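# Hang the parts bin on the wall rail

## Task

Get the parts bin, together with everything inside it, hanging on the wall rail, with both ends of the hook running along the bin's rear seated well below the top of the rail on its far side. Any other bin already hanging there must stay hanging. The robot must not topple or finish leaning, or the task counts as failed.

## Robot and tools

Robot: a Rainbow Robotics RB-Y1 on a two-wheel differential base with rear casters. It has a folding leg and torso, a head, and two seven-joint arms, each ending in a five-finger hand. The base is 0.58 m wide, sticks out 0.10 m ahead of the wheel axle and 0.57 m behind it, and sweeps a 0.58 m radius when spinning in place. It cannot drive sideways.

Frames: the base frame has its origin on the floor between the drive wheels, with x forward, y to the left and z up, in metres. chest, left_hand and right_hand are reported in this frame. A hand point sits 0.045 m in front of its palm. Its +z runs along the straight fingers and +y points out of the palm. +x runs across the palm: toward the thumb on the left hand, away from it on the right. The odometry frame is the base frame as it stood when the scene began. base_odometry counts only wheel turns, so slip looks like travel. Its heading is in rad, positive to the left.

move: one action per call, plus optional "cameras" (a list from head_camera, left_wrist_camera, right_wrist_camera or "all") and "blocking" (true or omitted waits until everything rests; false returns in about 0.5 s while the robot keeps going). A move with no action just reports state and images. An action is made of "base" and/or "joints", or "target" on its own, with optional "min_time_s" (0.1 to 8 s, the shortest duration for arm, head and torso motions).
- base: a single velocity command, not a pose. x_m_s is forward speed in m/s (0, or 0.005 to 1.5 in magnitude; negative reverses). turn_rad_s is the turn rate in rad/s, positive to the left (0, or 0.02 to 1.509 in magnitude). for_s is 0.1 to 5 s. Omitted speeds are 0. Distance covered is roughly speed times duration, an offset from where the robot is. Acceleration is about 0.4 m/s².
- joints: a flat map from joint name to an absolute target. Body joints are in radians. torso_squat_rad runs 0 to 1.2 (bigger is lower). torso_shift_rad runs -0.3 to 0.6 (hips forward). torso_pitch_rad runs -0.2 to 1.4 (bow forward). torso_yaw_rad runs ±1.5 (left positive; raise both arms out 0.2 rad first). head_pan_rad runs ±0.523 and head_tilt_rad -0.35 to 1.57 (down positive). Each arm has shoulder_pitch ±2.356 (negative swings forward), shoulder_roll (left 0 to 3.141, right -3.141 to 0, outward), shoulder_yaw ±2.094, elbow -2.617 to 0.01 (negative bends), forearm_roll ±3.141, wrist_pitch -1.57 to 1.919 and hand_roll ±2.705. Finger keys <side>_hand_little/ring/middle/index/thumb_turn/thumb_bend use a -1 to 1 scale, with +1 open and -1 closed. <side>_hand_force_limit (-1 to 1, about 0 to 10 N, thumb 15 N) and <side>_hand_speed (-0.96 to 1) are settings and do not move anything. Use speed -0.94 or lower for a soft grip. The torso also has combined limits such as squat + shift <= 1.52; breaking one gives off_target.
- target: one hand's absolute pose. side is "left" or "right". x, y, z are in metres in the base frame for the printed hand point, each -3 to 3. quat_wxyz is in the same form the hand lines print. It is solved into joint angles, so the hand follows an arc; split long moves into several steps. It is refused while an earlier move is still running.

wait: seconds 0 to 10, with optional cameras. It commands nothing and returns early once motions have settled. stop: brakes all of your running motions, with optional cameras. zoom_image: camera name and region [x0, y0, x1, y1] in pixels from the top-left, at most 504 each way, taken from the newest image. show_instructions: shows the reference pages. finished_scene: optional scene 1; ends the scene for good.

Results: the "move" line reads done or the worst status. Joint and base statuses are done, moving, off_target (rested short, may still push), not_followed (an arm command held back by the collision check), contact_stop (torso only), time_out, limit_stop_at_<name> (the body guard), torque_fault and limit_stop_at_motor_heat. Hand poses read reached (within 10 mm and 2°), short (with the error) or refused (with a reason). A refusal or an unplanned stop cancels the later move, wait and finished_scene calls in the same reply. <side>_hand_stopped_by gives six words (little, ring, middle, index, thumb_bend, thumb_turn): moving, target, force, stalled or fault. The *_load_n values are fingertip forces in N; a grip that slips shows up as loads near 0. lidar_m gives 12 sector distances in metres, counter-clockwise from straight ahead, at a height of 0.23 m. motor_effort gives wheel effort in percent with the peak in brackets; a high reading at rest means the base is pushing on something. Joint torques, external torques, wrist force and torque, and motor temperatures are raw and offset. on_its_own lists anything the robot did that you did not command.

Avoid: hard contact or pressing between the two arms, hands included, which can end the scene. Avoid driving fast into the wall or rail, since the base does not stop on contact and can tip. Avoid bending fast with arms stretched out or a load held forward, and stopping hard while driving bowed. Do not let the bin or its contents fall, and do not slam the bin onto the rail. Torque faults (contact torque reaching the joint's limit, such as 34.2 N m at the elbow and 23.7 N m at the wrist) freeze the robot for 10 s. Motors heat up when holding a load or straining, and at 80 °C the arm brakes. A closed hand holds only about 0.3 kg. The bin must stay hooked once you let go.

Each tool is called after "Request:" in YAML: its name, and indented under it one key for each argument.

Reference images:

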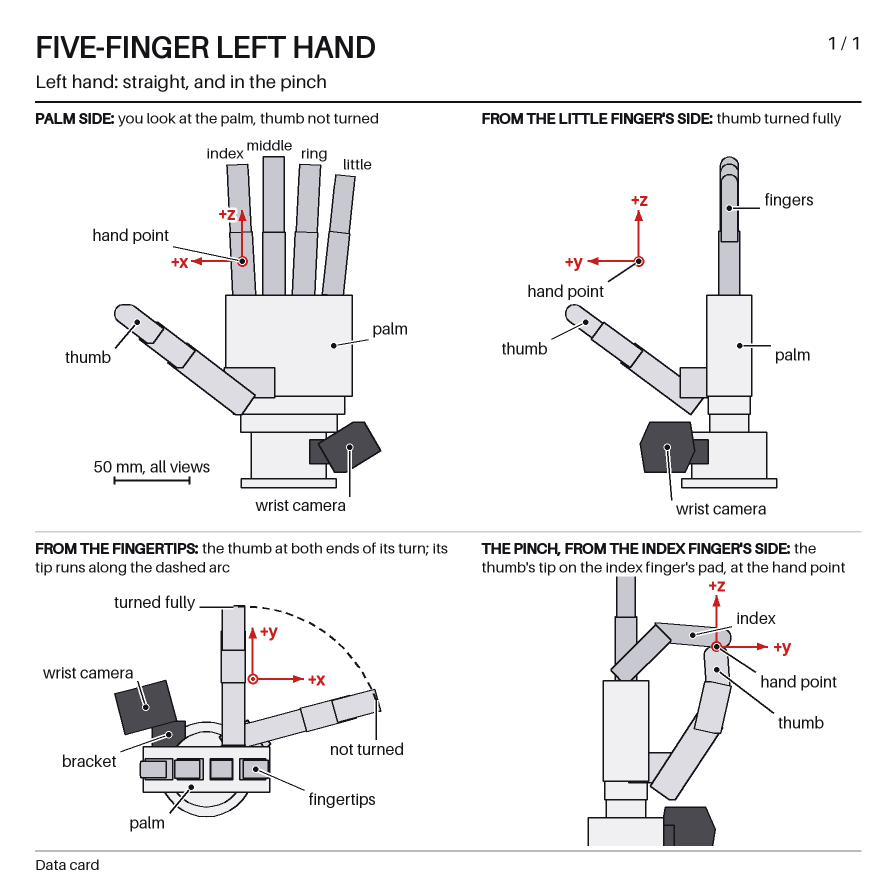

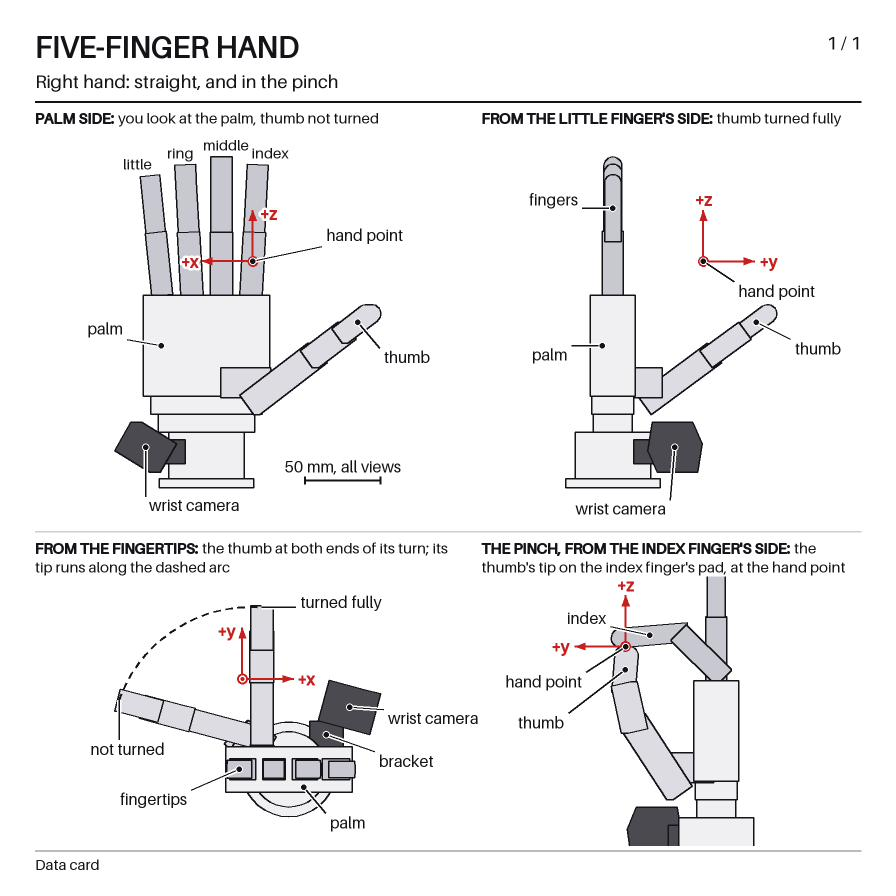

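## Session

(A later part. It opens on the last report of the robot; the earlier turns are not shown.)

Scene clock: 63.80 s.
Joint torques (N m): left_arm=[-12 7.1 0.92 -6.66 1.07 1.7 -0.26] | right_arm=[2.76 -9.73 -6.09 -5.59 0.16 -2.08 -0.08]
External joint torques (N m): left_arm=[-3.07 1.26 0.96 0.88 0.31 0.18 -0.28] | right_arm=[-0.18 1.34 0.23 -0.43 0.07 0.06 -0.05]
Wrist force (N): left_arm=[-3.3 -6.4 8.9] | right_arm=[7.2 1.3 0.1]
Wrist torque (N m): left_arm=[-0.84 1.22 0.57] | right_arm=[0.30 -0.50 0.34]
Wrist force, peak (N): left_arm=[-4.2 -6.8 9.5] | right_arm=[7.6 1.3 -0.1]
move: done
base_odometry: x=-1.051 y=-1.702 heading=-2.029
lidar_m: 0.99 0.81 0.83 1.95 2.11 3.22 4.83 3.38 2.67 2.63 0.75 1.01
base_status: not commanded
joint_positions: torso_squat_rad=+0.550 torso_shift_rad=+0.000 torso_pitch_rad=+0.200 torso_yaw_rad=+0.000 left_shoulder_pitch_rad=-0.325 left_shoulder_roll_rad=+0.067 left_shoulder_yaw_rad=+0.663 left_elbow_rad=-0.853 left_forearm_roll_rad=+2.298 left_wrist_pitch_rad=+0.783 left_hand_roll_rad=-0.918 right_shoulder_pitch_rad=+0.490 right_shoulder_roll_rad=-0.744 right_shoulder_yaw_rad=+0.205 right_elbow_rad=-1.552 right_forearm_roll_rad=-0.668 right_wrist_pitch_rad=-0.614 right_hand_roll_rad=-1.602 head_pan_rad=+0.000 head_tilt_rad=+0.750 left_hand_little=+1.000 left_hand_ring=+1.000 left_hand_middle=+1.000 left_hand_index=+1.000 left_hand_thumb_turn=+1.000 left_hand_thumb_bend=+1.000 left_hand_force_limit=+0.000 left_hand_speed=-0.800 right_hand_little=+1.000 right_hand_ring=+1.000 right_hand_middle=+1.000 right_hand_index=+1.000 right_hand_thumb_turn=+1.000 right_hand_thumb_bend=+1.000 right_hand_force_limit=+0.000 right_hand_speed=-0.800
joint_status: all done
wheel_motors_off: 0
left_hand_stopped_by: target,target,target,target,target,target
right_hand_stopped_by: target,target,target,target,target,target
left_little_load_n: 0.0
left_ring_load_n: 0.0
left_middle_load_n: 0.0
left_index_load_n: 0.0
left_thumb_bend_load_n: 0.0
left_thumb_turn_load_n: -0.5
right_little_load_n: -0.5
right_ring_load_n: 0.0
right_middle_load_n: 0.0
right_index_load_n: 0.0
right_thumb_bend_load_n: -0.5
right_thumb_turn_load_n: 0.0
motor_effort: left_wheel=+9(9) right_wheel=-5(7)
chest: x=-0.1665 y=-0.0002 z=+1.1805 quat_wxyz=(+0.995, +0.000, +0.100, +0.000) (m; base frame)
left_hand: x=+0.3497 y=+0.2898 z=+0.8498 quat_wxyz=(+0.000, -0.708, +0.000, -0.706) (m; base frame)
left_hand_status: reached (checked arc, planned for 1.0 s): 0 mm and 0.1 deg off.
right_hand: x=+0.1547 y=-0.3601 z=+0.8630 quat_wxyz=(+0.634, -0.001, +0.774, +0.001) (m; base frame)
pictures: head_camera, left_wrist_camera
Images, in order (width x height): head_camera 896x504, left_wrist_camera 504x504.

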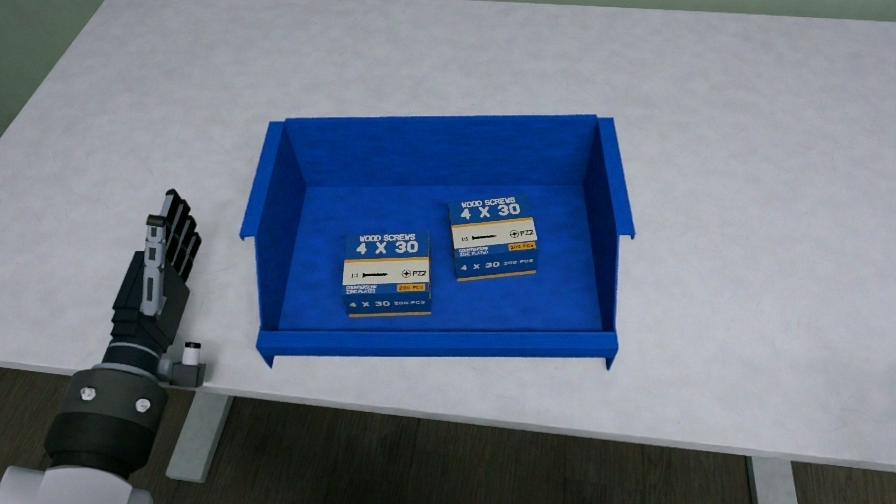

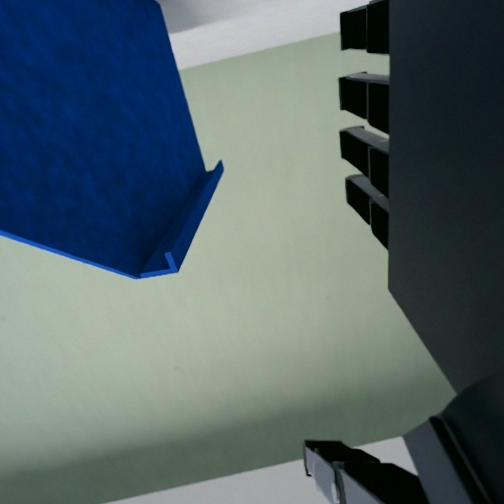

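Request:
move:
  target: {"side": "left", "x": 0.331, "y": 0.235, "z": 0.868, "quat_wxyz": [0.0177, 0.7069, -0.0177, 0.7069]}
  min_time_s: 1.5

Request:
move:
  target: {"side": "left", "x": 0.331, "y": 0.185, "z": 0.868, "quat_wxyz": [0.0177, 0.7069, -0.0177, 0.7069]}
  min_time_s: 1.5
  cameras: ["head_camera", "left_wrist_camera"]

Scene clock: 66.73 s.
Joint torques (N m): left_arm=[-6.49 2.67 -1.68 -8.25 0.9 1.32 0.42] | right_arm=[2.66 -9.61 -5.67 -5.49 0.1 -2.15 0.1]
External joint torques (N m): left_arm=[0.88 -0.74 -1.85 -0.02 0.25 -0.18 0.39] | right_arm=[-0.28 1.46 0.65 -0.32 0.02 -0.01 0.12]
Wrist force (N): left_arm=[-3.4 -6.1 8.9] | right_arm=[7.1 1.1 -0.1]
Wrist torque (N m): left_arm=[-0.82 1.26 0.73] | right_arm=[0.28 -0.44 0.35]
Wrist force, peak (N): left_arm=[-4.7 -7.1 9.5] | right_arm=[7.7 1.3 -0.1]
move: done
base_odometry: x=-1.051 y=-1.702 heading=-2.029
lidar_m: 0.99 0.82 0.84 1.95 2.12 3.22 4.83 3.38 2.67 2.64 0.77 1.00
base_status: not commanded
joint_positions: torso_squat_rad=+0.550 torso_shift_rad=+0.000 torso_pitch_rad=+0.200 torso_yaw_rad=+0.000 left_shoulder_pitch_rad=-0.144 left_shoulder_roll_rad=+0.000 left_shoulder_yaw_rad=+0.418 left_elbow_rad=-1.152 left_forearm_roll_rad=+2.383 left_wrist_pitch_rad=+0.638 left_hand_roll_rad=-0.894 right_shoulder_pitch_rad=+0.490 right_shoulder_roll_rad=-0.744 right_shoulder_yaw_rad=+0.205 right_elbow_rad=-1.552 right_forearm_roll_rad=-0.668 right_wrist_pitch_rad=-0.614 right_hand_roll_rad=-1.602 head_pan_rad=+0.000 head_tilt_rad=+0.750 left_hand_little=+1.000 left_hand_ring=+1.000 left_hand_middle=+1.000 left_hand_index=+1.000 left_hand_thumb_turn=+1.000 left_hand_thumb_bend=+1.000 left_hand_force_limit=+0.000 left_hand_speed=-0.800 right_hand_little=+1.000 right_hand_ring=+1.000 right_hand_middle=+1.000 right_hand_index=+1.000 right_hand_thumb_turn=+1.000 right_hand_thumb_bend=+1.000 right_hand_force_limit=+0.000 right_hand_speed=-0.800
joint_status: all done
wheel_motors_off: 0
left_hand_stopped_by: target,target,target,target,target,target
right_hand_stopped_by: target,target,target,target,target,target
left_little_load_n: 0.0
left_ring_load_n: 0.0
left_middle_load_n: 0.0
left_index_load_n: 0.0
left_thumb_bend_load_n: 0.0
left_thumb_turn_load_n: 0.0
right_little_load_n: 0.0
right_ring_load_n: 0.0
right_middle_load_n: 0.0
right_index_load_n: 0.0
right_thumb_bend_load_n: 0.0
right_thumb_turn_load_n: 0.0
motor_effort: left_wheel=+9(9) right_wheel=-5(7)
chest: x=-0.1665 y=-0.0002 z=+1.1805 quat_wxyz=(+0.995, +0.000, +0.100, +0.000) (m; base frame)
left_hand: x=+0.3309 y=+0.2348 z=+0.8682 quat_wxyz=(-0.019, -0.705, +0.018, -0.708) (m; base frame)
left_hand_status: reached (checked arc, planned for 1.5 s): 0 mm and 0.3 deg off.
right_hand: x=+0.1547 y=-0.3601 z=+0.8630 quat_wxyz=(+0.634, -0.001, +0.774, +0.001) (m; base frame)
pictures: none

Scene clock: 68.57 s.
Joint torques (N m): left_arm=[-5.29 0.05 -3.16 -7.78 -0.2 1.5 -0.27] | right_arm=[3.04 -9.28 -5.31 -5.49 0.11 -2.17 0.1]
External joint torques (N m): left_arm=[1.84 -1.6 -3.33 0.6 -0.51 -0.26 -0.29] | right_arm=[0.1 1.79 1.01 -0.32 0.02 -0.03 0.12]
Wrist force (N): left_arm=[-2.2 -8.5 9.5] | right_arm=[7.5 1.3 -0.2]
Wrist torque (N m): left_arm=[-0.69 1.31 0.65] | right_arm=[0.33 -0.53 0.37]
Wrist force, peak (N): left_arm=[-3.9 -14.7 8.5] | right_arm=[7.5 1.3 -0.2]
move: done
base_odometry: x=-1.051 y=-1.702 heading=-2.029
lidar_m: 0.98 0.81 0.85 1.96 2.13 3.24 4.82 3.37 2.67 2.63 0.78 1.01
base_status: not commanded
joint_positions: torso_squat_rad=+0.550 torso_shift_rad=+0.000 torso_pitch_rad=+0.200 torso_yaw_rad=+0.000 left_shoulder_pitch_rad=-0.085 left_shoulder_roll_rad=+0.000 left_shoulder_yaw_rad=+0.187 left_elbow_rad=-1.219 left_forearm_roll_rad=+2.701 left_wrist_pitch_rad=+0.513 left_hand_roll_rad=-1.163 right_shoulder_pitch_rad=+0.490 right_shoulder_roll_rad=-0.744 right_shoulder_yaw_rad=+0.205 right_elbow_rad=-1.552 right_forearm_roll_rad=-0.668 right_wrist_pitch_rad=-0.614 right_hand_roll_rad=-1.602 head_pan_rad=+0.000 head_tilt_rad=+0.750 left_hand_little=+1.000 left_hand_ring=+1.000 left_hand_middle=+1.000 left_hand_index=+1.000 left_hand_thumb_turn=+1.000 left_hand_thumb_bend=+1.000 left_hand_force_limit=+0.000 left_hand_speed=-0.800 right_hand_little=+1.000 right_hand_ring=+1.000 right_hand_middle=+1.000 right_hand_index=+1.000 right_hand_thumb_turn=+1.000 right_hand_thumb_bend=+1.000 right_hand_force_limit=+0.000 right_hand_speed=-0.800
joint_status: all done
wheel_motors_off: 0
left_hand_stopped_by: target,target,target,target,target,target
right_hand_stopped_by: target,target,target,target,target,target
left_little_load_n: 0.0
left_ring_load_n: 0.0
left_middle_load_n: 0.5
left_index_load_n: 0.0
left_thumb_bend_load_n: 0.0
left_thumb_turn_load_n: 0.0
right_little_load_n: 0.0
right_ring_load_n: 0.0
right_middle_load_n: 0.0
right_index_load_n: 0.0
right_thumb_bend_load_n: 0.0
right_thumb_turn_load_n: 0.0
motor_effort: left_wheel=+10(10) right_wheel=-6(8)
chest: x=-0.1665 y=-0.0002 z=+1.1805 quat_wxyz=(+0.995, +0.000, +0.100, +0.000) (m; base frame)
left_hand: x=+0.3312 y=+0.1856 z=+0.8680 quat_wxyz=(-0.019, -0.708, +0.019, -0.706) (m; base frame)
left_hand_status: reached (checked arc, planned for 1.5 s): 1 mm and 0.3 deg off.
right_hand: x=+0.1547 y=-0.3600 z=+0.8630 quat_wxyz=(+0.634, -0.001, +0.774, +0.001) (m; base frame)
pictures: head_camera, left_wrist_camera
Images, in order (width x height): head_camera 896x504, left_wrist_camera 504x504.

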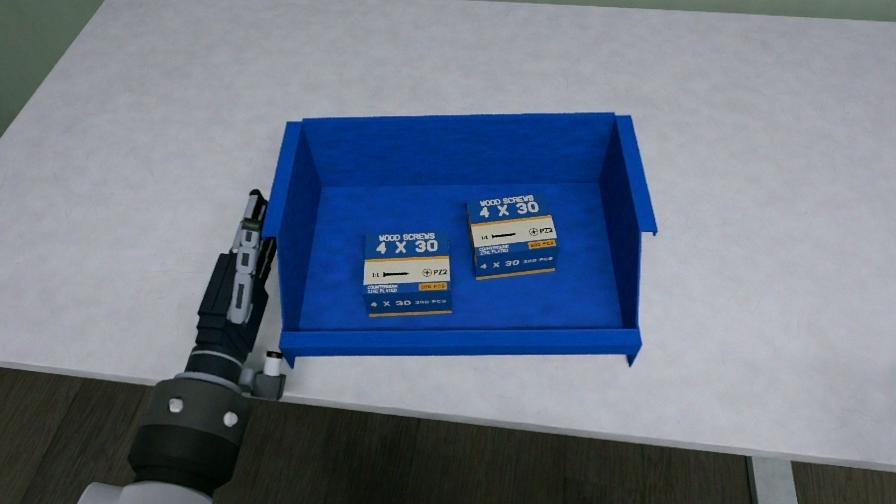

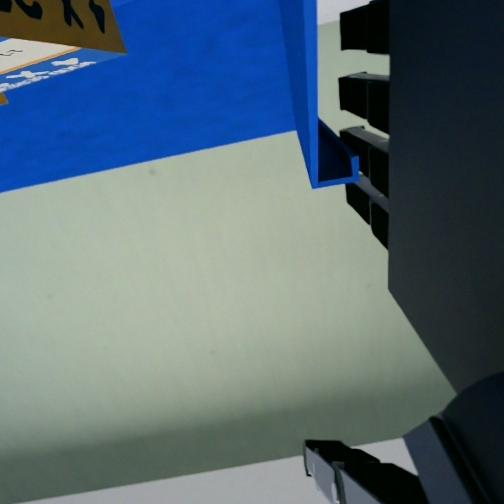

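Request:
zoom_image:
  camera: "left_wrist_camera"
  region: [260, 80, 440, 260]

Request:
zoom_image:
  camera: "head_camera"
  region: [190, 160, 340, 310]

Scaled by 2.800 from the camera's 504x504 image, which has a finer 720x720 frame.

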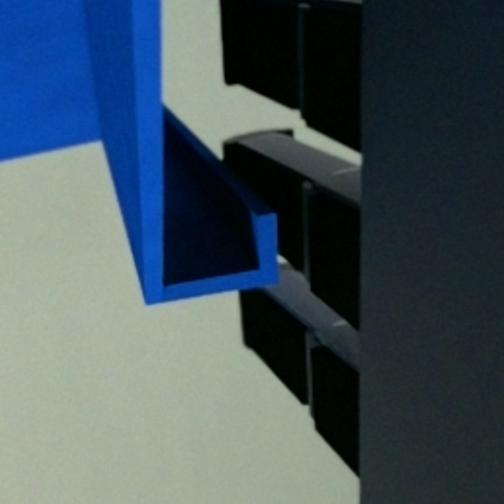

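Scaled by 3.360 from the camera's 896x504 image, which has a finer 1280x720 frame.

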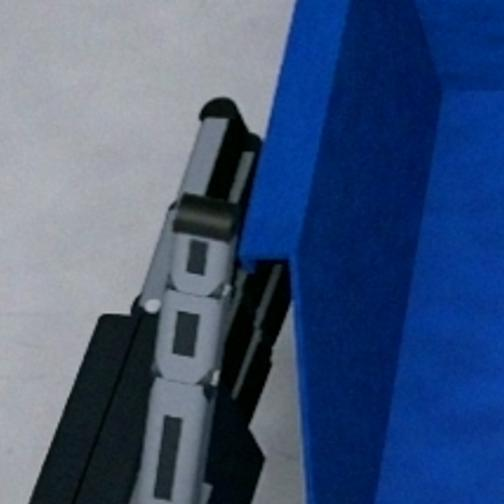

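Request:
move:
  target: {"side": "left", "x": 0.30, "y": 0.26, "z": 0.90, "quat_wxyz": [0, 0.7071, 0, 0.7071]}
  min_time_s: 1

Request:
move:
  target: {"side": "left", "x": 0.185, "y": 0.12, "z": 0.95, "quat_wxyz": [0.183, -0.683, 0.683, -0.183]}
  min_time_s: 2.5

Request:
move:
  target: {"side": "right", "x": 0.185, "y": -0.14, "z": 0.95, "quat_wxyz": [0.183, -0.683, 0.683, -0.183]}
  min_time_s: 2.5
  cameras: ["all"]

Scene clock: 74.37 s.
Joint torques (N m): left_arm=[-4.18 4.51 0.09 -8.87 0.63 1.47 0.24] | right_arm=[2.34 -9.57 -5.91 -5.58 0.11 -1.99 0.16]
External joint torques (N m): left_arm=[0.56 0.42 -1.78 -0.17 0.28 -0.15 0.21] | right_arm=[-0.6 1.5 0.41 -0.42 0.02 0.15 0.19]
Wrist force (N): left_arm=[-4.0 -7.4 9.8] | right_arm=[7.4 1.2 -0.2]
Wrist torque (N m): left_arm=[-1.07 1.37 0.73] | right_arm=[0.31 -0.52 0.37]
Wrist force, peak (N): left_arm=[-3.0 -9.3 9.9] | right_arm=[7.6 1.6 -0.2]
move: done
base_odometry: x=-1.051 y=-1.702 heading=-2.029
lidar_m: 0.99 0.82 0.82 1.95 2.12 3.24 4.83 3.39 2.67 2.63 0.77 1.00
base_status: not commanded
joint_positions: torso_squat_rad=+0.550 torso_shift_rad=+0.000 torso_pitch_rad=+0.200 torso_yaw_rad=+0.000 left_shoulder_pitch_rad=+0.082 left_shoulder_roll_rad=+0.122 left_shoulder_yaw_rad=+0.187 left_elbow_rad=-1.456 left_forearm_roll_rad=+2.718 left_wrist_pitch_rad=+0.433 left_hand_roll_rad=-1.006 right_shoulder_pitch_rad=+0.490 right_shoulder_roll_rad=-0.744 right_shoulder_yaw_rad=+0.205 right_elbow_rad=-1.552 right_forearm_roll_rad=-0.668 right_wrist_pitch_rad=-0.614 right_hand_roll_rad=-1.602 head_pan_rad=+0.000 head_tilt_rad=+0.750 left_hand_little=+1.000 left_hand_ring=+1.000 left_hand_middle=+1.000 left_hand_index=+1.000 left_hand_thumb_turn=+1.000 left_hand_thumb_bend=+1.000 left_hand_force_limit=+0.000 left_hand_speed=-0.800 right_hand_little=+1.000 right_hand_ring=+1.000 right_hand_middle=+1.000 right_hand_index=+1.000 right_hand_thumb_turn=+1.000 right_hand_thumb_bend=+1.000 right_hand_force_limit=+0.000 right_hand_speed=-0.800
joint_status: all done
wheel_motors_off: 0
left_hand_stopped_by: target,target,target,target,target,target
right_hand_stopped_by: target,target,target,target,target,target
left_little_load_n: 0.0
left_ring_load_n: 0.0
left_middle_load_n: 0.0
left_index_load_n: 0.0
left_thumb_bend_load_n: 0.0
left_thumb_turn_load_n: 0.0
right_little_load_n: 0.0
right_ring_load_n: 0.0
right_middle_load_n: 0.0
right_index_load_n: 0.0
right_thumb_bend_load_n: 0.0
right_thumb_turn_load_n: 0.0
motor_effort: left_wheel=+9(10) right_wheel=-5(7)
chest: x=-0.1665 y=-0.0002 z=+1.1805 quat_wxyz=(+0.995, +0.000, +0.100, +0.000) (m; base frame)
left_hand: x=+0.3001 y=+0.2600 z=+0.9000 quat_wxyz=(+0.000, -0.707, +0.000, -0.707) (m; base frame)
left_hand_status: reached (checked arc, planned for 1.0 s): 0 mm and 0.0 deg off.
right_hand: x=+0.1547 y=-0.3600 z=+0.8630 quat_wxyz=(+0.634, -0.001, +0.774, +0.001) (m; base frame)
pictures: none

Scene clock: 77.20 s.
Joint torques (N m): left_arm=[-13.83 3.8 5.03 -2.25 -1.52 -0.66 0.22] | right_arm=[2.85 -10.14 -5.96 -5.4 0.24 -2.27 0.14]
External joint torques (N m): left_arm=[-3.09 -0.24 -1.08 -0.27 -0.24 -0.02 0.21] | right_arm=[-0.09 0.93 0.36 -0.23 0.15 -0.13 0.16]
Wrist force (N): left_arm=[0.2 -1.9 12.6] | right_arm=[7.1 1.5 0.0]
Wrist torque (N m): left_arm=[-0.67 1.16 0.76] | right_arm=[0.34 -0.47 0.33]
Wrist force, peak (N): left_arm=[-1.7 -2.3 13.0] | right_arm=[7.9 1.2 -0.1]
move: short
base_odometry: x=-1.051 y=-1.702 heading=-2.029
lidar_m: 0.99 0.82 0.83 1.95 2.12 3.24 4.83 3.36 2.67 2.64 0.77 1.02
base_status: not commanded
joint_positions: torso_squat_rad=+0.550 torso_shift_rad=+0.000 torso_pitch_rad=+0.200 torso_yaw_rad=+0.000 left_shoulder_pitch_rad=-1.751 left_shoulder_roll_rad=+1.398 left_shoulder_yaw_rad=-2.094 left_elbow_rad=-2.617 left_forearm_roll_rad=+3.141 left_wrist_pitch_rad=-1.101 left_hand_roll_rad=-0.871 right_shoulder_pitch_rad=+0.490 right_shoulder_roll_rad=-0.744 right_shoulder_yaw_rad=+0.205 right_elbow_rad=-1.552 right_forearm_roll_rad=-0.668 right_wrist_pitch_rad=-0.614 right_hand_roll_rad=-1.602 head_pan_rad=+0.000 head_tilt_rad=+0.750 left_hand_little=+1.000 left_hand_ring=+1.000 left_hand_middle=+1.000 left_hand_index=+1.000 left_hand_thumb_turn=+1.000 left_hand_thumb_bend=+1.000 left_hand_force_limit=+0.000 left_hand_speed=-0.800 right_hand_little=+1.000 right_hand_ring=+1.000 right_hand_middle=+1.000 right_hand_index=+1.000 right_hand_thumb_turn=+1.000 right_hand_thumb_bend=+1.000 right_hand_force_limit=+0.000 right_hand_speed=-0.800
joint_status: all done
wheel_motors_off: 0
left_hand_stopped_by: target,target,target,target,target,target
right_hand_stopped_by: target,target,target,target,target,target
left_little_load_n: 0.0
left_ring_load_n: 0.0
left_middle_load_n: 0.0
left_index_load_n: 0.0
left_thumb_bend_load_n: 0.0
left_thumb_turn_load_n: 0.0
right_little_load_n: 0.0
right_ring_load_n: 0.0
right_middle_load_n: 0.0
right_index_load_n: 0.0
right_thumb_bend_load_n: 0.0
right_thumb_turn_load_n: 0.0
motor_effort: left_wheel=+9(10) right_wheel=-5(7)
chest: x=-0.1665 y=-0.0002 z=+1.1805 quat_wxyz=(+0.995, +0.000, +0.100, +0.000) (m; base frame)
left_hand: x=+0.1848 y=+0.1202 z=+0.9495 quat_wxyz=(+0.202, -0.631, +0.643, -0.385) (m; base frame)
left_hand_status: short (checked arc, as near as the solve gets, planned for 2.5 s): 1 mm and 24.5 deg off. The place is met; only the turn is off.
right_hand: x=+0.1547 y=-0.3600 z=+0.8630 quat_wxyz=(+0.634, -0.001, +0.774, +0.001) (m; base frame)
pictures: none

Scene clock: 80.03 s.
Joint torques (N m): left_arm=[-13.73 3.83 4.77 -2.15 -1.38 -0.69 0.28] | right_arm=[-15.23 -7.42 -8.8 -3.72 0.92 -0.65 0.09]
External joint torques (N m): left_arm=[-2.99 -0.21 -1.34 -0.17 -0.11 -0.05 0.27] | right_arm=[-0.68 1 0.1 -0.56 -0.25 -0.26 0.09]
Wrist force (N): left_arm=[0.6 -2.3 12.2] | right_arm=[1.6 4.2 3.8]
Wrist torque (N m): left_arm=[-0.75 1.13 0.82] | right_arm=[0.33 -0.25 0.26]
Wrist force, peak (N): left_arm=[0.3 -2.5 13.2] | right_arm=[7.6 1.6 0.0]
move: done
base_odometry: x=-1.051 y=-1.702 heading=-2.029
lidar_m: 0.99 0.81 0.84 1.95 2.13 3.23 4.82 3.37 2.68 2.64 0.76 0.99
base_status: not commanded
joint_positions: torso_squat_rad=+0.550 torso_shift_rad=+0.000 torso_pitch_rad=+0.200 torso_yaw_rad=+0.000 left_shoulder_pitch_rad=-1.751 left_shoulder_roll_rad=+1.398 left_shoulder_yaw_rad=-2.094 left_elbow_rad=-2.617 left_forearm_roll_rad=+3.141 left_wrist_pitch_rad=-1.101 left_hand_roll_rad=-0.871 right_shoulder_pitch_rad=-0.851 right_shoulder_roll_rad=-0.985 right_shoulder_yaw_rad=+0.629 right_elbow_rad=-2.377 right_forearm_roll_rad=-0.768 right_wrist_pitch_rad=+1.753 right_hand_roll_rad=-1.243 head_pan_rad=+0.000 head_tilt_rad=+0.750 left_hand_little=+1.000 left_hand_ring=+1.000 left_hand_middle=+1.000 left_hand_index=+1.000 left_hand_thumb_turn=+1.000 left_hand_thumb_bend=+1.000 left_hand_force_limit=+0.000 left_hand_speed=-0.800 right_hand_little=+1.000 right_hand_ring=+1.000 right_hand_middle=+1.000 right_hand_index=+1.000 right_hand_thumb_turn=+1.000 right_hand_thumb_bend=+1.000 right_hand_force_limit=+0.000 right_hand_speed=-0.800
joint_status: all done
wheel_motors_off: 0
left_hand_stopped_by: target,target,target,target,target,target
right_hand_stopped_by: target,target,target,target,target,target
left_little_load_n: 0.0
left_ring_load_n: 0.0
left_middle_load_n: 0.0
left_index_load_n: 0.0
left_thumb_bend_load_n: 0.0
left_thumb_turn_load_n: 0.0
right_little_load_n: 0.0
right_ring_load_n: 0.0
right_middle_load_n: 0.0
right_index_load_n: 0.0
right_thumb_bend_load_n: 0.0
right_thumb_turn_load_n: 0.0
motor_effort: left_wheel=+9(10) right_wheel=-7(7)
chest: x=-0.1665 y=-0.0002 z=+1.1805 quat_wxyz=(+0.995, +0.000, +0.100, +0.000) (m; base frame)
left_hand: x=+0.1848 y=+0.1202 z=+0.9495 quat_wxyz=(+0.202, -0.630, +0.643, -0.385) (m; base frame)
right_hand: x=+0.1849 y=-0.1399 z=+0.9504 quat_wxyz=(+0.184, -0.683, +0.683, -0.183) (m; base frame)
right_hand_status: reached (checked arc, planned for 2.5 s): 0 mm and 0.2 deg off.
pictures: head_camera, left_wrist_camera, right_wrist_camera
Images, in order (width x height): head_camera 896x504, left_wrist_camera 504x504, right_wrist_camera 504x504.

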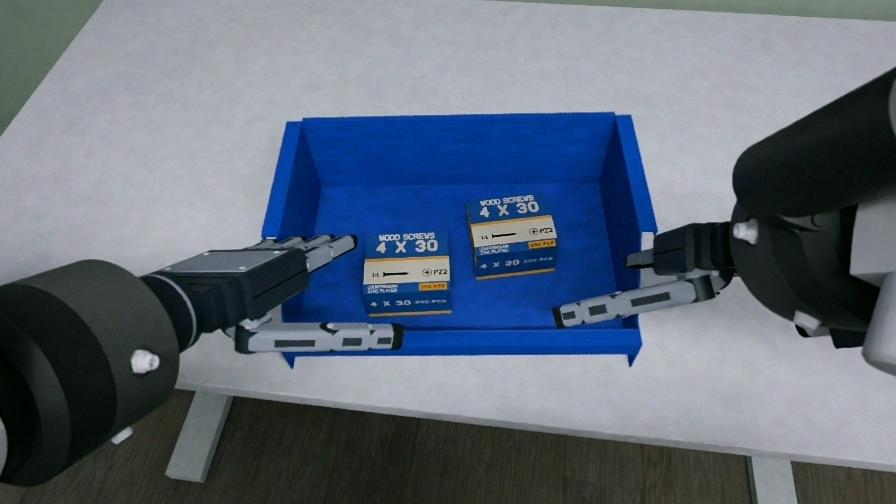

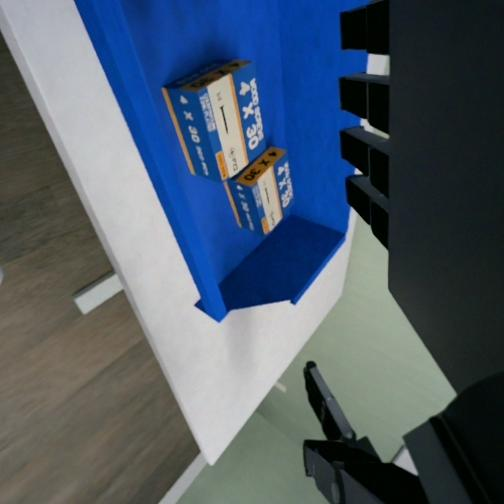

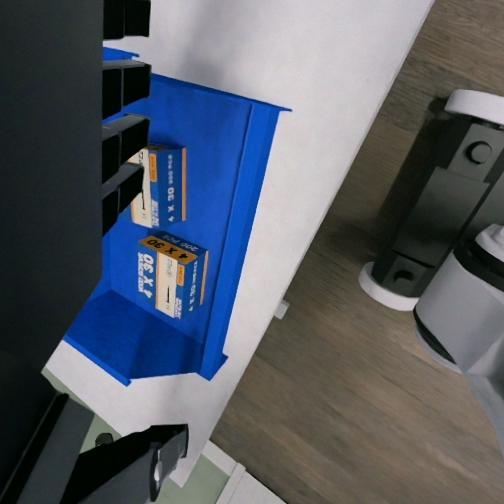

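Request:
move:
  target: {"side": "left", "x": 0.12, "y": 0.38, "z": 1.0, "quat_wxyz": [0, 0.7071, 0, 0.7071]}
  min_time_s: 2.5

Request:
move:
  target: {"side": "right", "x": 0.185, "y": 0.015, "z": 0.90, "quat_wxyz": [0.183, -0.683, 0.683, -0.183]}
  min_time_s: 2
  cameras: ["all"]

Scene clock: 83.83 s.
Joint torques (N m): left_arm=[0.8 16.51 2.39 -1.47 -0.51 -2.08 0] | right_arm=[-15.03 -7.5 -7.79 -3.63 1.12 -0.57 -0.15]
External joint torques (N m): left_arm=[1.32 2.03 0.4 0.11 0.12 -0.26 -0.02] | right_arm=[-0.47 0.93 1.11 -0.46 -0.05 -0.18 -0.15]
Wrist force (N): left_arm=[-3.9 -6.5 8.8] | right_arm=[1.7 4.5 4.1]
Wrist torque (N m): left_arm=[-0.89 1.33 0.68] | right_arm=[0.35 -0.27 0.27]
Wrist force, peak (N): left_arm=[0.4 -2.1 13.0] | right_arm=[1.9 4.3 4.4]
move: done
base_odometry: x=-1.051 y=-1.702 heading=-2.029
lidar_m: 0.99 0.81 0.83 1.95 2.12 3.23 4.83 3.36 2.66 2.63 0.76 1.00
base_status: not commanded
joint_positions: torso_squat_rad=+0.550 torso_shift_rad=+0.000 torso_pitch_rad=+0.200 torso_yaw_rad=+0.000 left_shoulder_pitch_rad=+0.038 left_shoulder_roll_rad=+1.543 left_shoulder_yaw_rad=-1.341 left_elbow_rad=-1.881 left_forearm_roll_rad=+1.551 left_wrist_pitch_rad=-1.570 left_hand_roll_rad=+1.237 right_shoulder_pitch_rad=-0.851 right_shoulder_roll_rad=-0.985 right_shoulder_yaw_rad=+0.629 right_elbow_rad=-2.377 right_forearm_roll_rad=-0.768 right_wrist_pitch_rad=+1.753 right_hand_roll_rad=-1.243 head_pan_rad=+0.000 head_tilt_rad=+0.750 left_hand_little=+1.000 left_hand_ring=+1.000 left_hand_middle=+1.000 left_hand_index=+1.000 left_hand_thumb_turn=+1.000 left_hand_thumb_bend=+1.000 left_hand_force_limit=+0.000 left_hand_speed=-0.800 right_hand_little=+1.000 right_hand_ring=+1.000 right_hand_middle=+1.000 right_hand_index=+1.000 right_hand_thumb_turn=+1.000 right_hand_thumb_bend=+1.000 right_hand_force_limit=+0.000 right_hand_speed=-0.800
joint_status: all done
wheel_motors_off: 0
left_hand_stopped_by: target,target,target,target,target,target
right_hand_stopped_by: target,target,target,target,target,target
left_little_load_n: 0.0
left_ring_load_n: 0.0
left_middle_load_n: 0.0
left_index_load_n: 0.0
left_thumb_bend_load_n: 0.0
left_thumb_turn_load_n: 0.0
right_little_load_n: 0.0
right_ring_load_n: 0.0
right_middle_load_n: 0.0
right_index_load_n: 0.0
right_thumb_bend_load_n: -0.5
right_thumb_turn_load_n: 0.0
motor_effort: left_wheel=+8(9) right_wheel=-6(7)
chest: x=-0.1665 y=-0.0002 z=+1.1805 quat_wxyz=(+0.995, +0.000, +0.100, +0.000) (m; base frame)
left_hand: x=+0.1200 y=+0.3800 z=+1.0000 quat_wxyz=(+0.000, -0.707, +0.000, -0.707) (m; base frame)
left_hand_status: reached (checked arc, planned for 2.5 s): 0 mm and 0.1 deg off.
right_hand: x=+0.1849 y=-0.1399 z=+0.9504 quat_wxyz=(+0.184, -0.683, +0.683, -0.183) (m; base frame)
pictures: none

Scene clock: 86.17 s.
Joint torques (N m): left_arm=[1.16 16.46 2.6 -1.23 -0.53 -2.16 0.01] | right_arm=[-17.86 -0.19 -8 -4.82 1.31 -0.18 -0.34]
External joint torques (N m): left_arm=[1.67 1.98 0.62 0.36 0.1 -0.35 -0.01] | right_arm=[-0.55 2.15 0.64 0.19 0.13 0.03 -0.34]
Wrist force (N): left_arm=[-4.5 -6.8 8.5] | right_arm=[1.8 3.9 3.9]
Wrist torque (N m): left_arm=[-0.90 1.44 0.64] | right_arm=[0.25 -0.27 0.15]
Wrist force, peak (N): left_arm=[-3.9 -7.0 9.2] | right_arm=[1.8 4.6 4.1]
move: done
base_odometry: x=-1.051 y=-1.702 heading=-2.029
lidar_m: 0.98 0.82 0.84 1.95 2.14 3.23 4.83 3.36 2.68 2.63 0.75 1.01
base_status: not commanded
joint_positions: torso_squat_rad=+0.550 torso_shift_rad=+0.000 torso_pitch_rad=+0.200 torso_yaw_rad=+0.000 left_shoulder_pitch_rad=+0.038 left_shoulder_roll_rad=+1.543 left_shoulder_yaw_rad=-1.341 left_elbow_rad=-1.881 left_forearm_roll_rad=+1.551 left_wrist_pitch_rad=-1.570 left_hand_roll_rad=+1.237 right_shoulder_pitch_rad=-1.075 right_shoulder_roll_rad=-0.458 right_shoulder_yaw_rad=+0.972 right_elbow_rad=-2.031 right_forearm_roll_rad=-0.489 right_wrist_pitch_rad=+1.858 right_hand_roll_rad=-1.415 head_pan_rad=+0.000 head_tilt_rad=+0.750 left_hand_little=+1.000 left_hand_ring=+1.000 left_hand_middle=+1.000 left_hand_index=+1.000 left_hand_thumb_turn=+1.000 left_hand_thumb_bend=+1.000 left_hand_force_limit=+0.000 left_hand_speed=-0.800 right_hand_little=+1.000 right_hand_ring=+1.000 right_hand_middle=+1.000 right_hand_index=+1.000 right_hand_thumb_turn=+1.000 right_hand_thumb_bend=+1.000 right_hand_force_limit=+0.000 right_hand_speed=-0.800
joint_status: all done
wheel_motors_off: 0
left_hand_stopped_by: target,target,target,target,target,target
right_hand_stopped_by: target,target,target,target,target,target
left_little_load_n: 0.0
left_ring_load_n: 0.0
left_middle_load_n: 0.0
left_index_load_n: 0.0
left_thumb_bend_load_n: 0.0
left_thumb_turn_load_n: 0.0
right_little_load_n: 0.0
right_ring_load_n: 0.0
right_middle_load_n: 0.0
right_index_load_n: 0.0
right_thumb_bend_load_n: 0.0
right_thumb_turn_load_n: 0.0
motor_effort: left_wheel=+9(9) right_wheel=-4(7)
chest: x=-0.1665 y=-0.0002 z=+1.1805 quat_wxyz=(+0.995, +0.000, +0.100, +0.000) (m; base frame)
left_hand: x=+0.1200 y=+0.3800 z=+1.0000 quat_wxyz=(+0.000, -0.707, +0.000, -0.707) (m; base frame)
right_hand: x=+0.1848 y=+0.0147 z=+0.9004 quat_wxyz=(+0.184, -0.683, +0.683, -0.183) (m; base frame)
right_hand_status: reached (checked arc, planned for 2.0 s): 1 mm and 0.1 deg off.
pictures: head_camera, left_wrist_camera, right_wrist_camera
Images, in order (width x height): head_camera 896x504, left_wrist_camera 504x504, right_wrist_camera 504x504.

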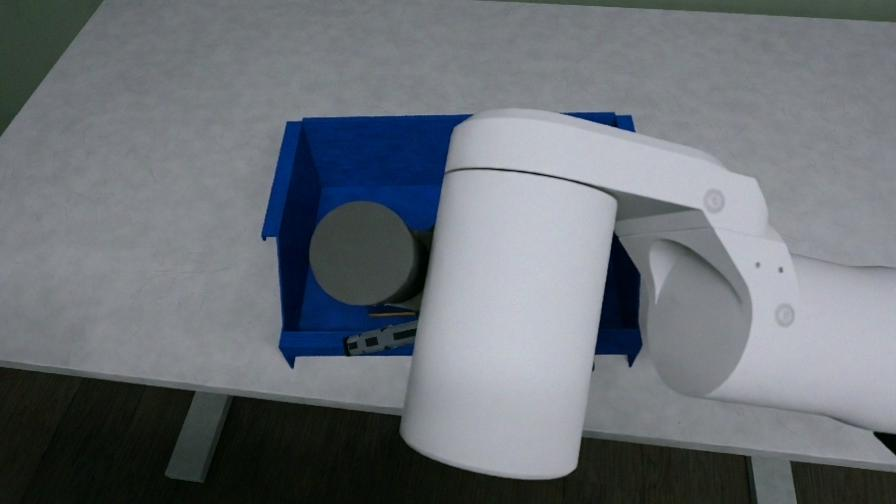

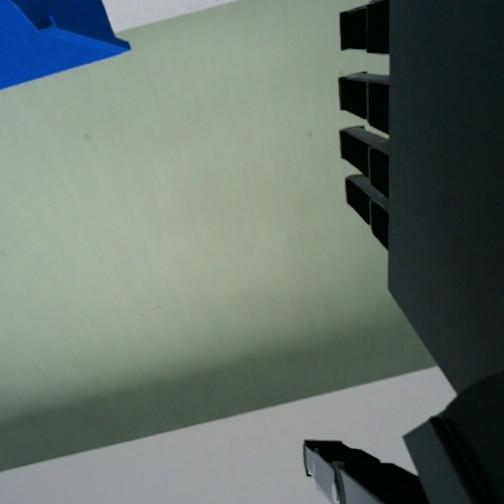

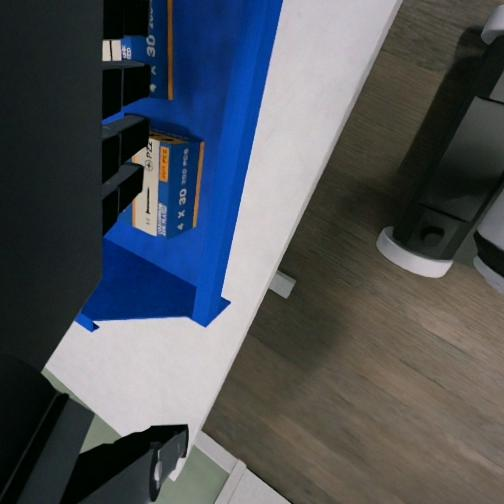

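Request:
move:
  target: {"side": "right", "x": 0.185, "y": -0.03, "z": 0.86, "quat_wxyz": [0.183, -0.683, 0.683, -0.183]}
  min_time_s: 1.5
  cameras: ["right_wrist_camera"]

Request:
move:
  target: {"side": "right", "x": 0.185, "y": -0.03, "z": 0.835, "quat_wxyz": [0.183, -0.683, 0.683, -0.183]}
  min_time_s: 1.5
  cameras: ["right_wrist_camera"]

Scene clock: 88.63 s.
Joint torques (N m): left_arm=[1.17 16.63 2.65 -1.15 -0.59 -1.98 -0.12] | right_arm=[-15.1 -4.1 -7.19 -6.41 1.63 -0.74 0.09]
External joint torques (N m): left_arm=[1.68 2.15 0.67 0.43 0.04 -0.16 -0.14] | right_arm=[1.17 -0.55 1.4 -0.91 0.41 -0.5 0.1]
Wrist force (N): left_arm=[-3.9 -6.5 9.1] | right_arm=[1.7 3.9 3.8]
Wrist torque (N m): left_arm=[-0.91 1.38 0.68] | right_arm=[0.25 -0.24 0.25]
Wrist force, peak (N): left_arm=[-4.1 -7.1 9.2] | right_arm=[2.2 4.2 4.4]
move: done
base_odometry: x=-1.051 y=-1.702 heading=-2.029
lidar_m: 0.99 0.82 0.83 1.95 2.13 3.22 4.83 3.38 2.68 2.63 0.78 1.02
base_status: not commanded
joint_positions: torso_squat_rad=+0.550 torso_shift_rad=+0.000 torso_pitch_rad=+0.200 torso_yaw_rad=+0.000 left_shoulder_pitch_rad=+0.038 left_shoulder_roll_rad=+1.543 left_shoulder_yaw_rad=-1.341 left_elbow_rad=-1.881 left_forearm_roll_rad=+1.551 left_wrist_pitch_rad=-1.570 left_hand_roll_rad=+1.237 right_shoulder_pitch_rad=-0.946 right_shoulder_roll_rad=-0.602 right_shoulder_yaw_rad=+1.008 right_elbow_rad=-2.083 right_forearm_roll_rad=-0.431 right_wrist_pitch_rad=+1.718 right_hand_roll_rad=-1.389 head_pan_rad=+0.000 head_tilt_rad=+0.750 left_hand_little=+1.000 left_hand_ring=+1.000 left_hand_middle=+1.000 left_hand_index=+1.000 left_hand_thumb_turn=+1.000 left_hand_thumb_bend=+1.000 left_hand_force_limit=+0.000 left_hand_speed=-0.800 right_hand_little=+1.000 right_hand_ring=+1.000 right_hand_middle=+1.000 right_hand_index=+1.000 right_hand_thumb_turn=+1.000 right_hand_thumb_bend=+1.000 right_hand_force_limit=+0.000 right_hand_speed=-0.800
joint_status: all done
wheel_motors_off: 0
left_hand_stopped_by: target,target,target,target,target,target
right_hand_stopped_by: target,target,target,target,target,target
left_little_load_n: 0.0
left_ring_load_n: 0.0
left_middle_load_n: 0.0
left_index_load_n: 0.0
left_thumb_bend_load_n: 0.0
left_thumb_turn_load_n: 0.0
right_little_load_n: 0.0
right_ring_load_n: 0.0
right_middle_load_n: 0.0
right_index_load_n: 0.0
right_thumb_bend_load_n: 0.0
right_thumb_turn_load_n: -0.5
motor_effort: left_wheel=+9(9) right_wheel=-5(7)
chest: x=-0.1665 y=-0.0002 z=+1.1805 quat_wxyz=(+0.995, +0.000, +0.100, +0.000) (m; base frame)
left_hand: x=+0.1200 y=+0.3800 z=+1.0000 quat_wxyz=(+0.000, -0.707, +0.000, -0.707) (m; base frame)
right_hand: x=+0.1851 y=-0.0301 z=+0.8606 quat_wxyz=(+0.183, -0.683, +0.683, -0.184) (m; base frame)
right_hand_status: reached (checked arc, planned for 1.5 s): 1 mm and 0.1 deg off.
pictures: right_wrist_camera
Images, in order (width x height): right_wrist_camera 504x504.

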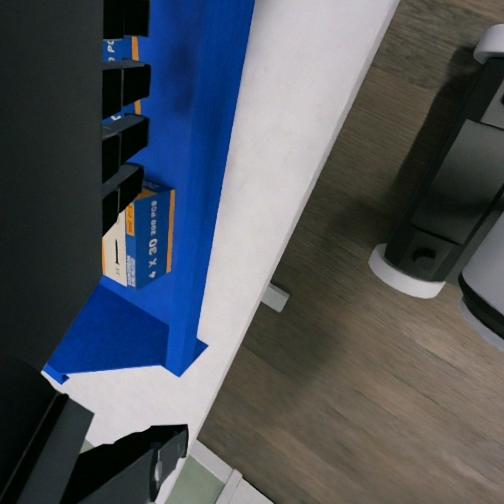

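Scene clock: 90.47 s.
Joint torques (N m): left_arm=[1.17 16.33 2.58 -1.22 -0.61 -1.92 0.02] | right_arm=[-14.96 -0.59 -7.1 -5.21 1.5 -0.8 -0.31]
External joint torques (N m): left_arm=[1.69 1.85 0.6 0.36 0.02 -0.11 0] | right_arm=[1.05 2.76 1.35 0.65 0.28 -0.56 -0.31]
Wrist force (N): left_arm=[-4.4 -6.5 8.7] | right_arm=[2.1 4.3 3.9]
Wrist torque (N m): left_arm=[-0.88 1.45 0.65] | right_arm=[0.33 -0.32 0.18]
Wrist force, peak (N): left_arm=[-3.9 -6.8 9.3] | right_arm=[2.1 4.2 4.4]
move: done
base_odometry: x=-1.051 y=-1.702 heading=-2.029
lidar_m: 0.99 0.81 0.84 1.94 2.11 3.23 4.81 3.38 2.67 2.64 0.76 1.00
base_status: not commanded
joint_positions: torso_squat_rad=+0.550 torso_shift_rad=+0.000 torso_pitch_rad=+0.200 torso_yaw_rad=+0.000 left_shoulder_pitch_rad=+0.038 left_shoulder_roll_rad=+1.543 left_shoulder_yaw_rad=-1.341 left_elbow_rad=-1.881 left_forearm_roll_rad=+1.551 left_wrist_pitch_rad=-1.570 left_hand_roll_rad=+1.237 right_shoulder_pitch_rad=-0.910 right_shoulder_roll_rad=-0.595 right_shoulder_yaw_rad=+1.049 right_elbow_rad=-2.031 right_forearm_roll_rad=-0.378 right_wrist_pitch_rad=+1.648 right_hand_roll_rad=-1.390 head_pan_rad=+0.000 head_tilt_rad=+0.750 left_hand_little=+1.000 left_hand_ring=+1.000 left_hand_middle=+1.000 left_hand_index=+1.000 left_hand_thumb_turn=+1.000 left_hand_thumb_bend=+1.000 left_hand_force_limit=+0.000 left_hand_speed=-0.800 right_hand_little=+1.000 right_hand_ring=+1.000 right_hand_middle=+1.000 right_hand_index=+1.000 right_hand_thumb_turn=+1.000 right_hand_thumb_bend=+1.000 right_hand_force_limit=+0.000 right_hand_speed=-0.800
joint_status: all done
wheel_motors_off: 0
left_hand_stopped_by: target,target,target,target,target,target
right_hand_stopped_by: target,target,target,target,target,target
left_little_load_n: 0.0
left_ring_load_n: 0.0
left_middle_load_n: 0.0
left_index_load_n: 0.0
left_thumb_bend_load_n: 0.0
left_thumb_turn_load_n: 0.0
right_little_load_n: 0.0
right_ring_load_n: 0.0
right_middle_load_n: 0.0
right_index_load_n: 0.0
right_thumb_bend_load_n: 0.0
right_thumb_turn_load_n: 0.0
motor_effort: left_wheel=+9(9) right_wheel=-4(7)
chest: x=-0.1665 y=-0.0002 z=+1.1805 quat_wxyz=(+0.995, +0.000, +0.100, +0.000) (m; base frame)
left_hand: x=+0.1200 y=+0.3800 z=+1.0000 quat_wxyz=(+0.000, -0.707, +0.000, -0.707) (m; base frame)
right_hand: x=+0.1853 y=-0.0301 z=+0.8353 quat_wxyz=(+0.183, -0.683, +0.683, -0.183) (m; base frame)
right_hand_status: reached (checked arc, planned for 1.5 s): 0 mm and 0.0 deg off.
pictures: right_wrist_camera
Images, in order (width x height): right_wrist_camera 504x504.

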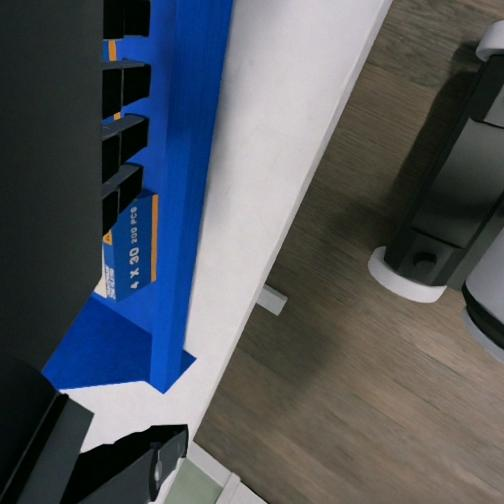

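Request:
move:
  target: {"side": "right", "x": 0.187, "y": -0.03, "z": 0.813, "quat_wxyz": [0.183, -0.683, 0.683, -0.183]}
  min_time_s: 1.5
  cameras: ["right_wrist_camera", "head_camera"]

Scene clock: 93.80 s.
Joint torques (N m): left_arm=[1.45 16.58 2.58 -1.36 -0.66 -2.16 -0.08] | right_arm=[-14.81 -0.73 -7.01 -5.19 1.62 -0.61 0.12]
External joint torques (N m): left_arm=[1.97 2.1 0.59 0.22 -0.03 -0.35 -0.1] | right_arm=[1.08 2.44 1.32 0.9 0.39 -0.37 0.13]
Wrist force (N): left_arm=[-3.7 -6.5 9.0] | right_arm=[2.3 4.1 4.1]
Wrist torque (N m): left_arm=[-0.87 1.36 0.66] | right_arm=[0.27 -0.34 0.29]
Wrist force, peak (N): left_arm=[-4.1 -6.7 9.6] | right_arm=[2.0 4.3 4.3]
move: done
base_odometry: x=-1.051 y=-1.702 heading=-2.029
lidar_m: 0.99 0.83 0.83 1.95 2.12 3.24 4.84 3.37 2.68 2.64 0.77 1.02
base_status: not commanded
joint_positions: torso_squat_rad=+0.550 torso_shift_rad=+0.000 torso_pitch_rad=+0.200 torso_yaw_rad=+0.000 left_shoulder_pitch_rad=+0.038 left_shoulder_roll_rad=+1.543 left_shoulder_yaw_rad=-1.341 left_elbow_rad=-1.881 left_forearm_roll_rad=+1.551 left_wrist_pitch_rad=-1.570 left_hand_roll_rad=+1.237 right_shoulder_pitch_rad=-0.883 right_shoulder_roll_rad=-0.583 right_shoulder_yaw_rad=+1.079 right_elbow_rad=-1.972 right_forearm_roll_rad=-0.338 right_wrist_pitch_rad=+1.583 right_hand_roll_rad=-1.389 head_pan_rad=+0.000 head_tilt_rad=+0.750 left_hand_little=+1.000 left_hand_ring=+1.000 left_hand_middle=+1.000 left_hand_index=+1.000 left_hand_thumb_turn=+1.000 left_hand_thumb_bend=+1.000 left_hand_force_limit=+0.000 left_hand_speed=-0.800 right_hand_little=+1.000 right_hand_ring=+1.000 right_hand_middle=+1.000 right_hand_index=+1.000 right_hand_thumb_turn=+1.000 right_hand_thumb_bend=+1.000 right_hand_force_limit=+0.000 right_hand_speed=-0.800
joint_status: all done
wheel_motors_off: 0
left_hand_stopped_by: target,target,target,target,target,target
right_hand_stopped_by: target,target,target,target,target,target
left_little_load_n: 0.0
left_ring_load_n: -0.5
left_middle_load_n: 0.0
left_index_load_n: 0.0
left_thumb_bend_load_n: 0.0
left_thumb_turn_load_n: 0.0
right_little_load_n: 0.0
right_ring_load_n: 0.0
right_middle_load_n: 0.0
right_index_load_n: 0.0
right_thumb_bend_load_n: 0.0
right_thumb_turn_load_n: 0.0
motor_effort: left_wheel=+9(9) right_wheel=-4(6)
chest: x=-0.1665 y=-0.0002 z=+1.1805 quat_wxyz=(+0.995, +0.000, +0.100, +0.000) (m; base frame)
left_hand: x=+0.1200 y=+0.3800 z=+1.0000 quat_wxyz=(+0.000, -0.707, +0.000, -0.707) (m; base frame)
right_hand: x=+0.1873 y=-0.0301 z=+0.8133 quat_wxyz=(+0.183, -0.683, +0.683, -0.183) (m; base frame)
right_hand_status: reached (checked arc, planned for 1.5 s): 0 mm and 0.0 deg off.
pictures: head_camera, right_wrist_camera
Images, in order (width x height): head_camera 896x504, right_wrist_camera 504x504.

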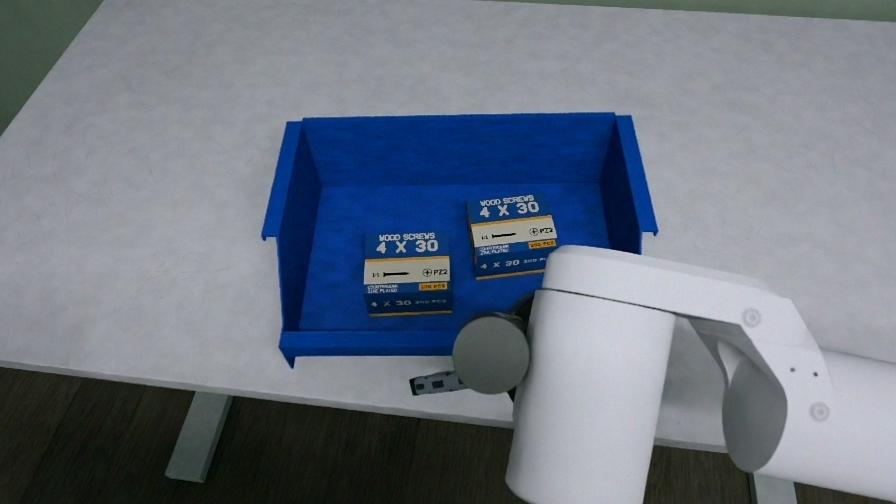

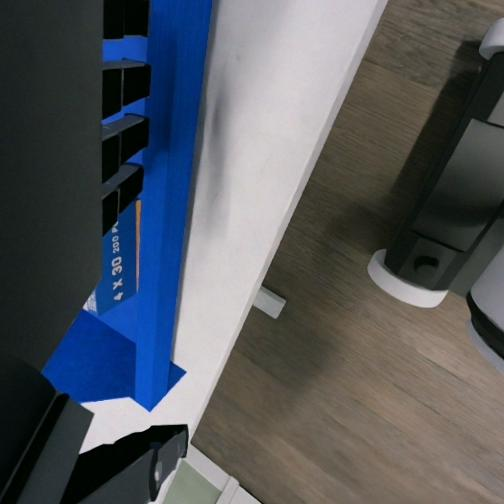

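Request:
move:
  base: {"x_m_s": -0.05, "for_s": 1.6}
  cameras: ["right_wrist_camera", "head_camera"]

Scene clock: 96.63 s.
Joint torques (N m): left_arm=[0.56 16.72 2.14 -1.27 -0.55 -2.05 -0.01] | right_arm=[-15.64 -0.76 -7.58 -5.83 1.31 -0.58 0.09]
External joint torques (N m): left_arm=[1.08 2.24 0.15 0.32 0.08 -0.24 -0.03] | right_arm=[0.26 2.41 0.75 0.27 0.08 -0.34 0.1]
Wrist force (N): left_arm=[-3.8 -6.5 9.4] | right_arm=[1.7 4.0 4.2]
Wrist torque (N m): left_arm=[-0.94 1.35 0.70] | right_arm=[0.27 -0.26 0.25]
Wrist force, peak (N): left_arm=[-3.7 -6.8 9.7] | right_arm=[1.9 4.3 4.3]
move: done
base_odometry: x=-1.016 y=-1.630 heading=-2.028
lidar_m: 1.06 0.88 1.75 1.96 2.12 3.25 4.75 3.35 2.67 2.63 0.82 0.85
base_status: done (sent for 1.6 of 1.6 s)
joint_positions: torso_squat_rad=+0.550 torso_shift_rad=+0.000 torso_pitch_rad=+0.200 torso_yaw_rad=+0.000 left_shoulder_pitch_rad=+0.039 left_shoulder_roll_rad=+1.543 left_shoulder_yaw_rad=-1.341 left_elbow_rad=-1.881 left_forearm_roll_rad=+1.551 left_wrist_pitch_rad=-1.570 left_hand_roll_rad=+1.237 right_shoulder_pitch_rad=-0.883 right_shoulder_roll_rad=-0.583 right_shoulder_yaw_rad=+1.079 right_elbow_rad=-1.972 right_forearm_roll_rad=-0.338 right_wrist_pitch_rad=+1.583 right_hand_roll_rad=-1.389 head_pan_rad=+0.000 head_tilt_rad=+0.750 left_hand_little=+1.000 left_hand_ring=+1.000 left_hand_middle=+1.000 left_hand_index=+1.000 left_hand_thumb_turn=+1.000 left_hand_thumb_bend=+1.000 left_hand_force_limit=+0.000 left_hand_speed=-0.800 right_hand_little=+1.000 right_hand_ring=+1.000 right_hand_middle=+1.000 right_hand_index=+1.000 right_hand_thumb_turn=+1.000 right_hand_thumb_bend=+1.000 right_hand_force_limit=+0.000 right_hand_speed=-0.800
joint_status: not commanded
wheel_motors_off: 0
left_hand_stopped_by: target,target,target,target,target,target
right_hand_stopped_by: target,target,target,target,target,target
left_little_load_n: 0.0
left_ring_load_n: 0.0
left_middle_load_n: 0.0
left_index_load_n: 0.0
left_thumb_bend_load_n: 0.0
left_thumb_turn_load_n: -0.5
right_little_load_n: 0.0
right_ring_load_n: 0.0
right_middle_load_n: 0.0
right_index_load_n: 0.0
right_thumb_bend_load_n: 0.0
right_thumb_turn_load_n: 0.0
motor_effort: left_wheel=-5(29) right_wheel=-7(18)
chest: x=-0.1666 y=-0.0002 z=+1.1805 quat_wxyz=(+0.995, +0.000, +0.100, +0.000) (m; base frame)
left_hand: x=+0.1199 y=+0.3800 z=+1.0000 quat_wxyz=(+0.000, -0.707, +0.000, -0.707) (m; base frame)
right_hand: x=+0.1872 y=-0.0301 z=+0.8133 quat_wxyz=(+0.183, -0.683, +0.683, -0.183) (m; base frame)
pictures: head_camera, right_wrist_camera
Images, in order (width x height): head_camera 896x504, right_wrist_camera 504x504.

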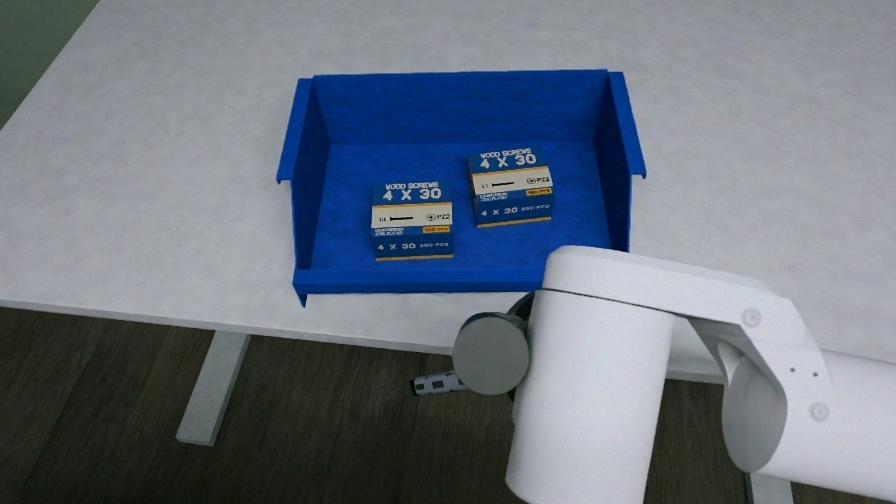

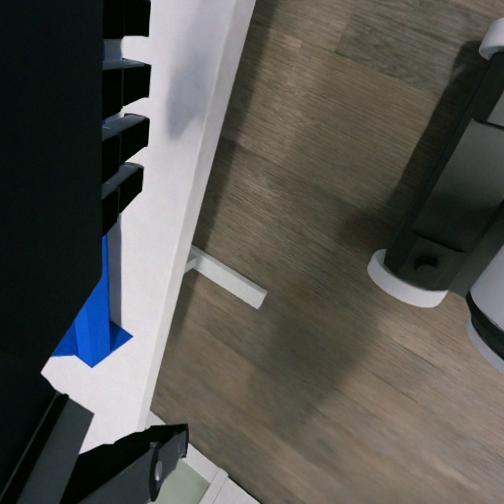

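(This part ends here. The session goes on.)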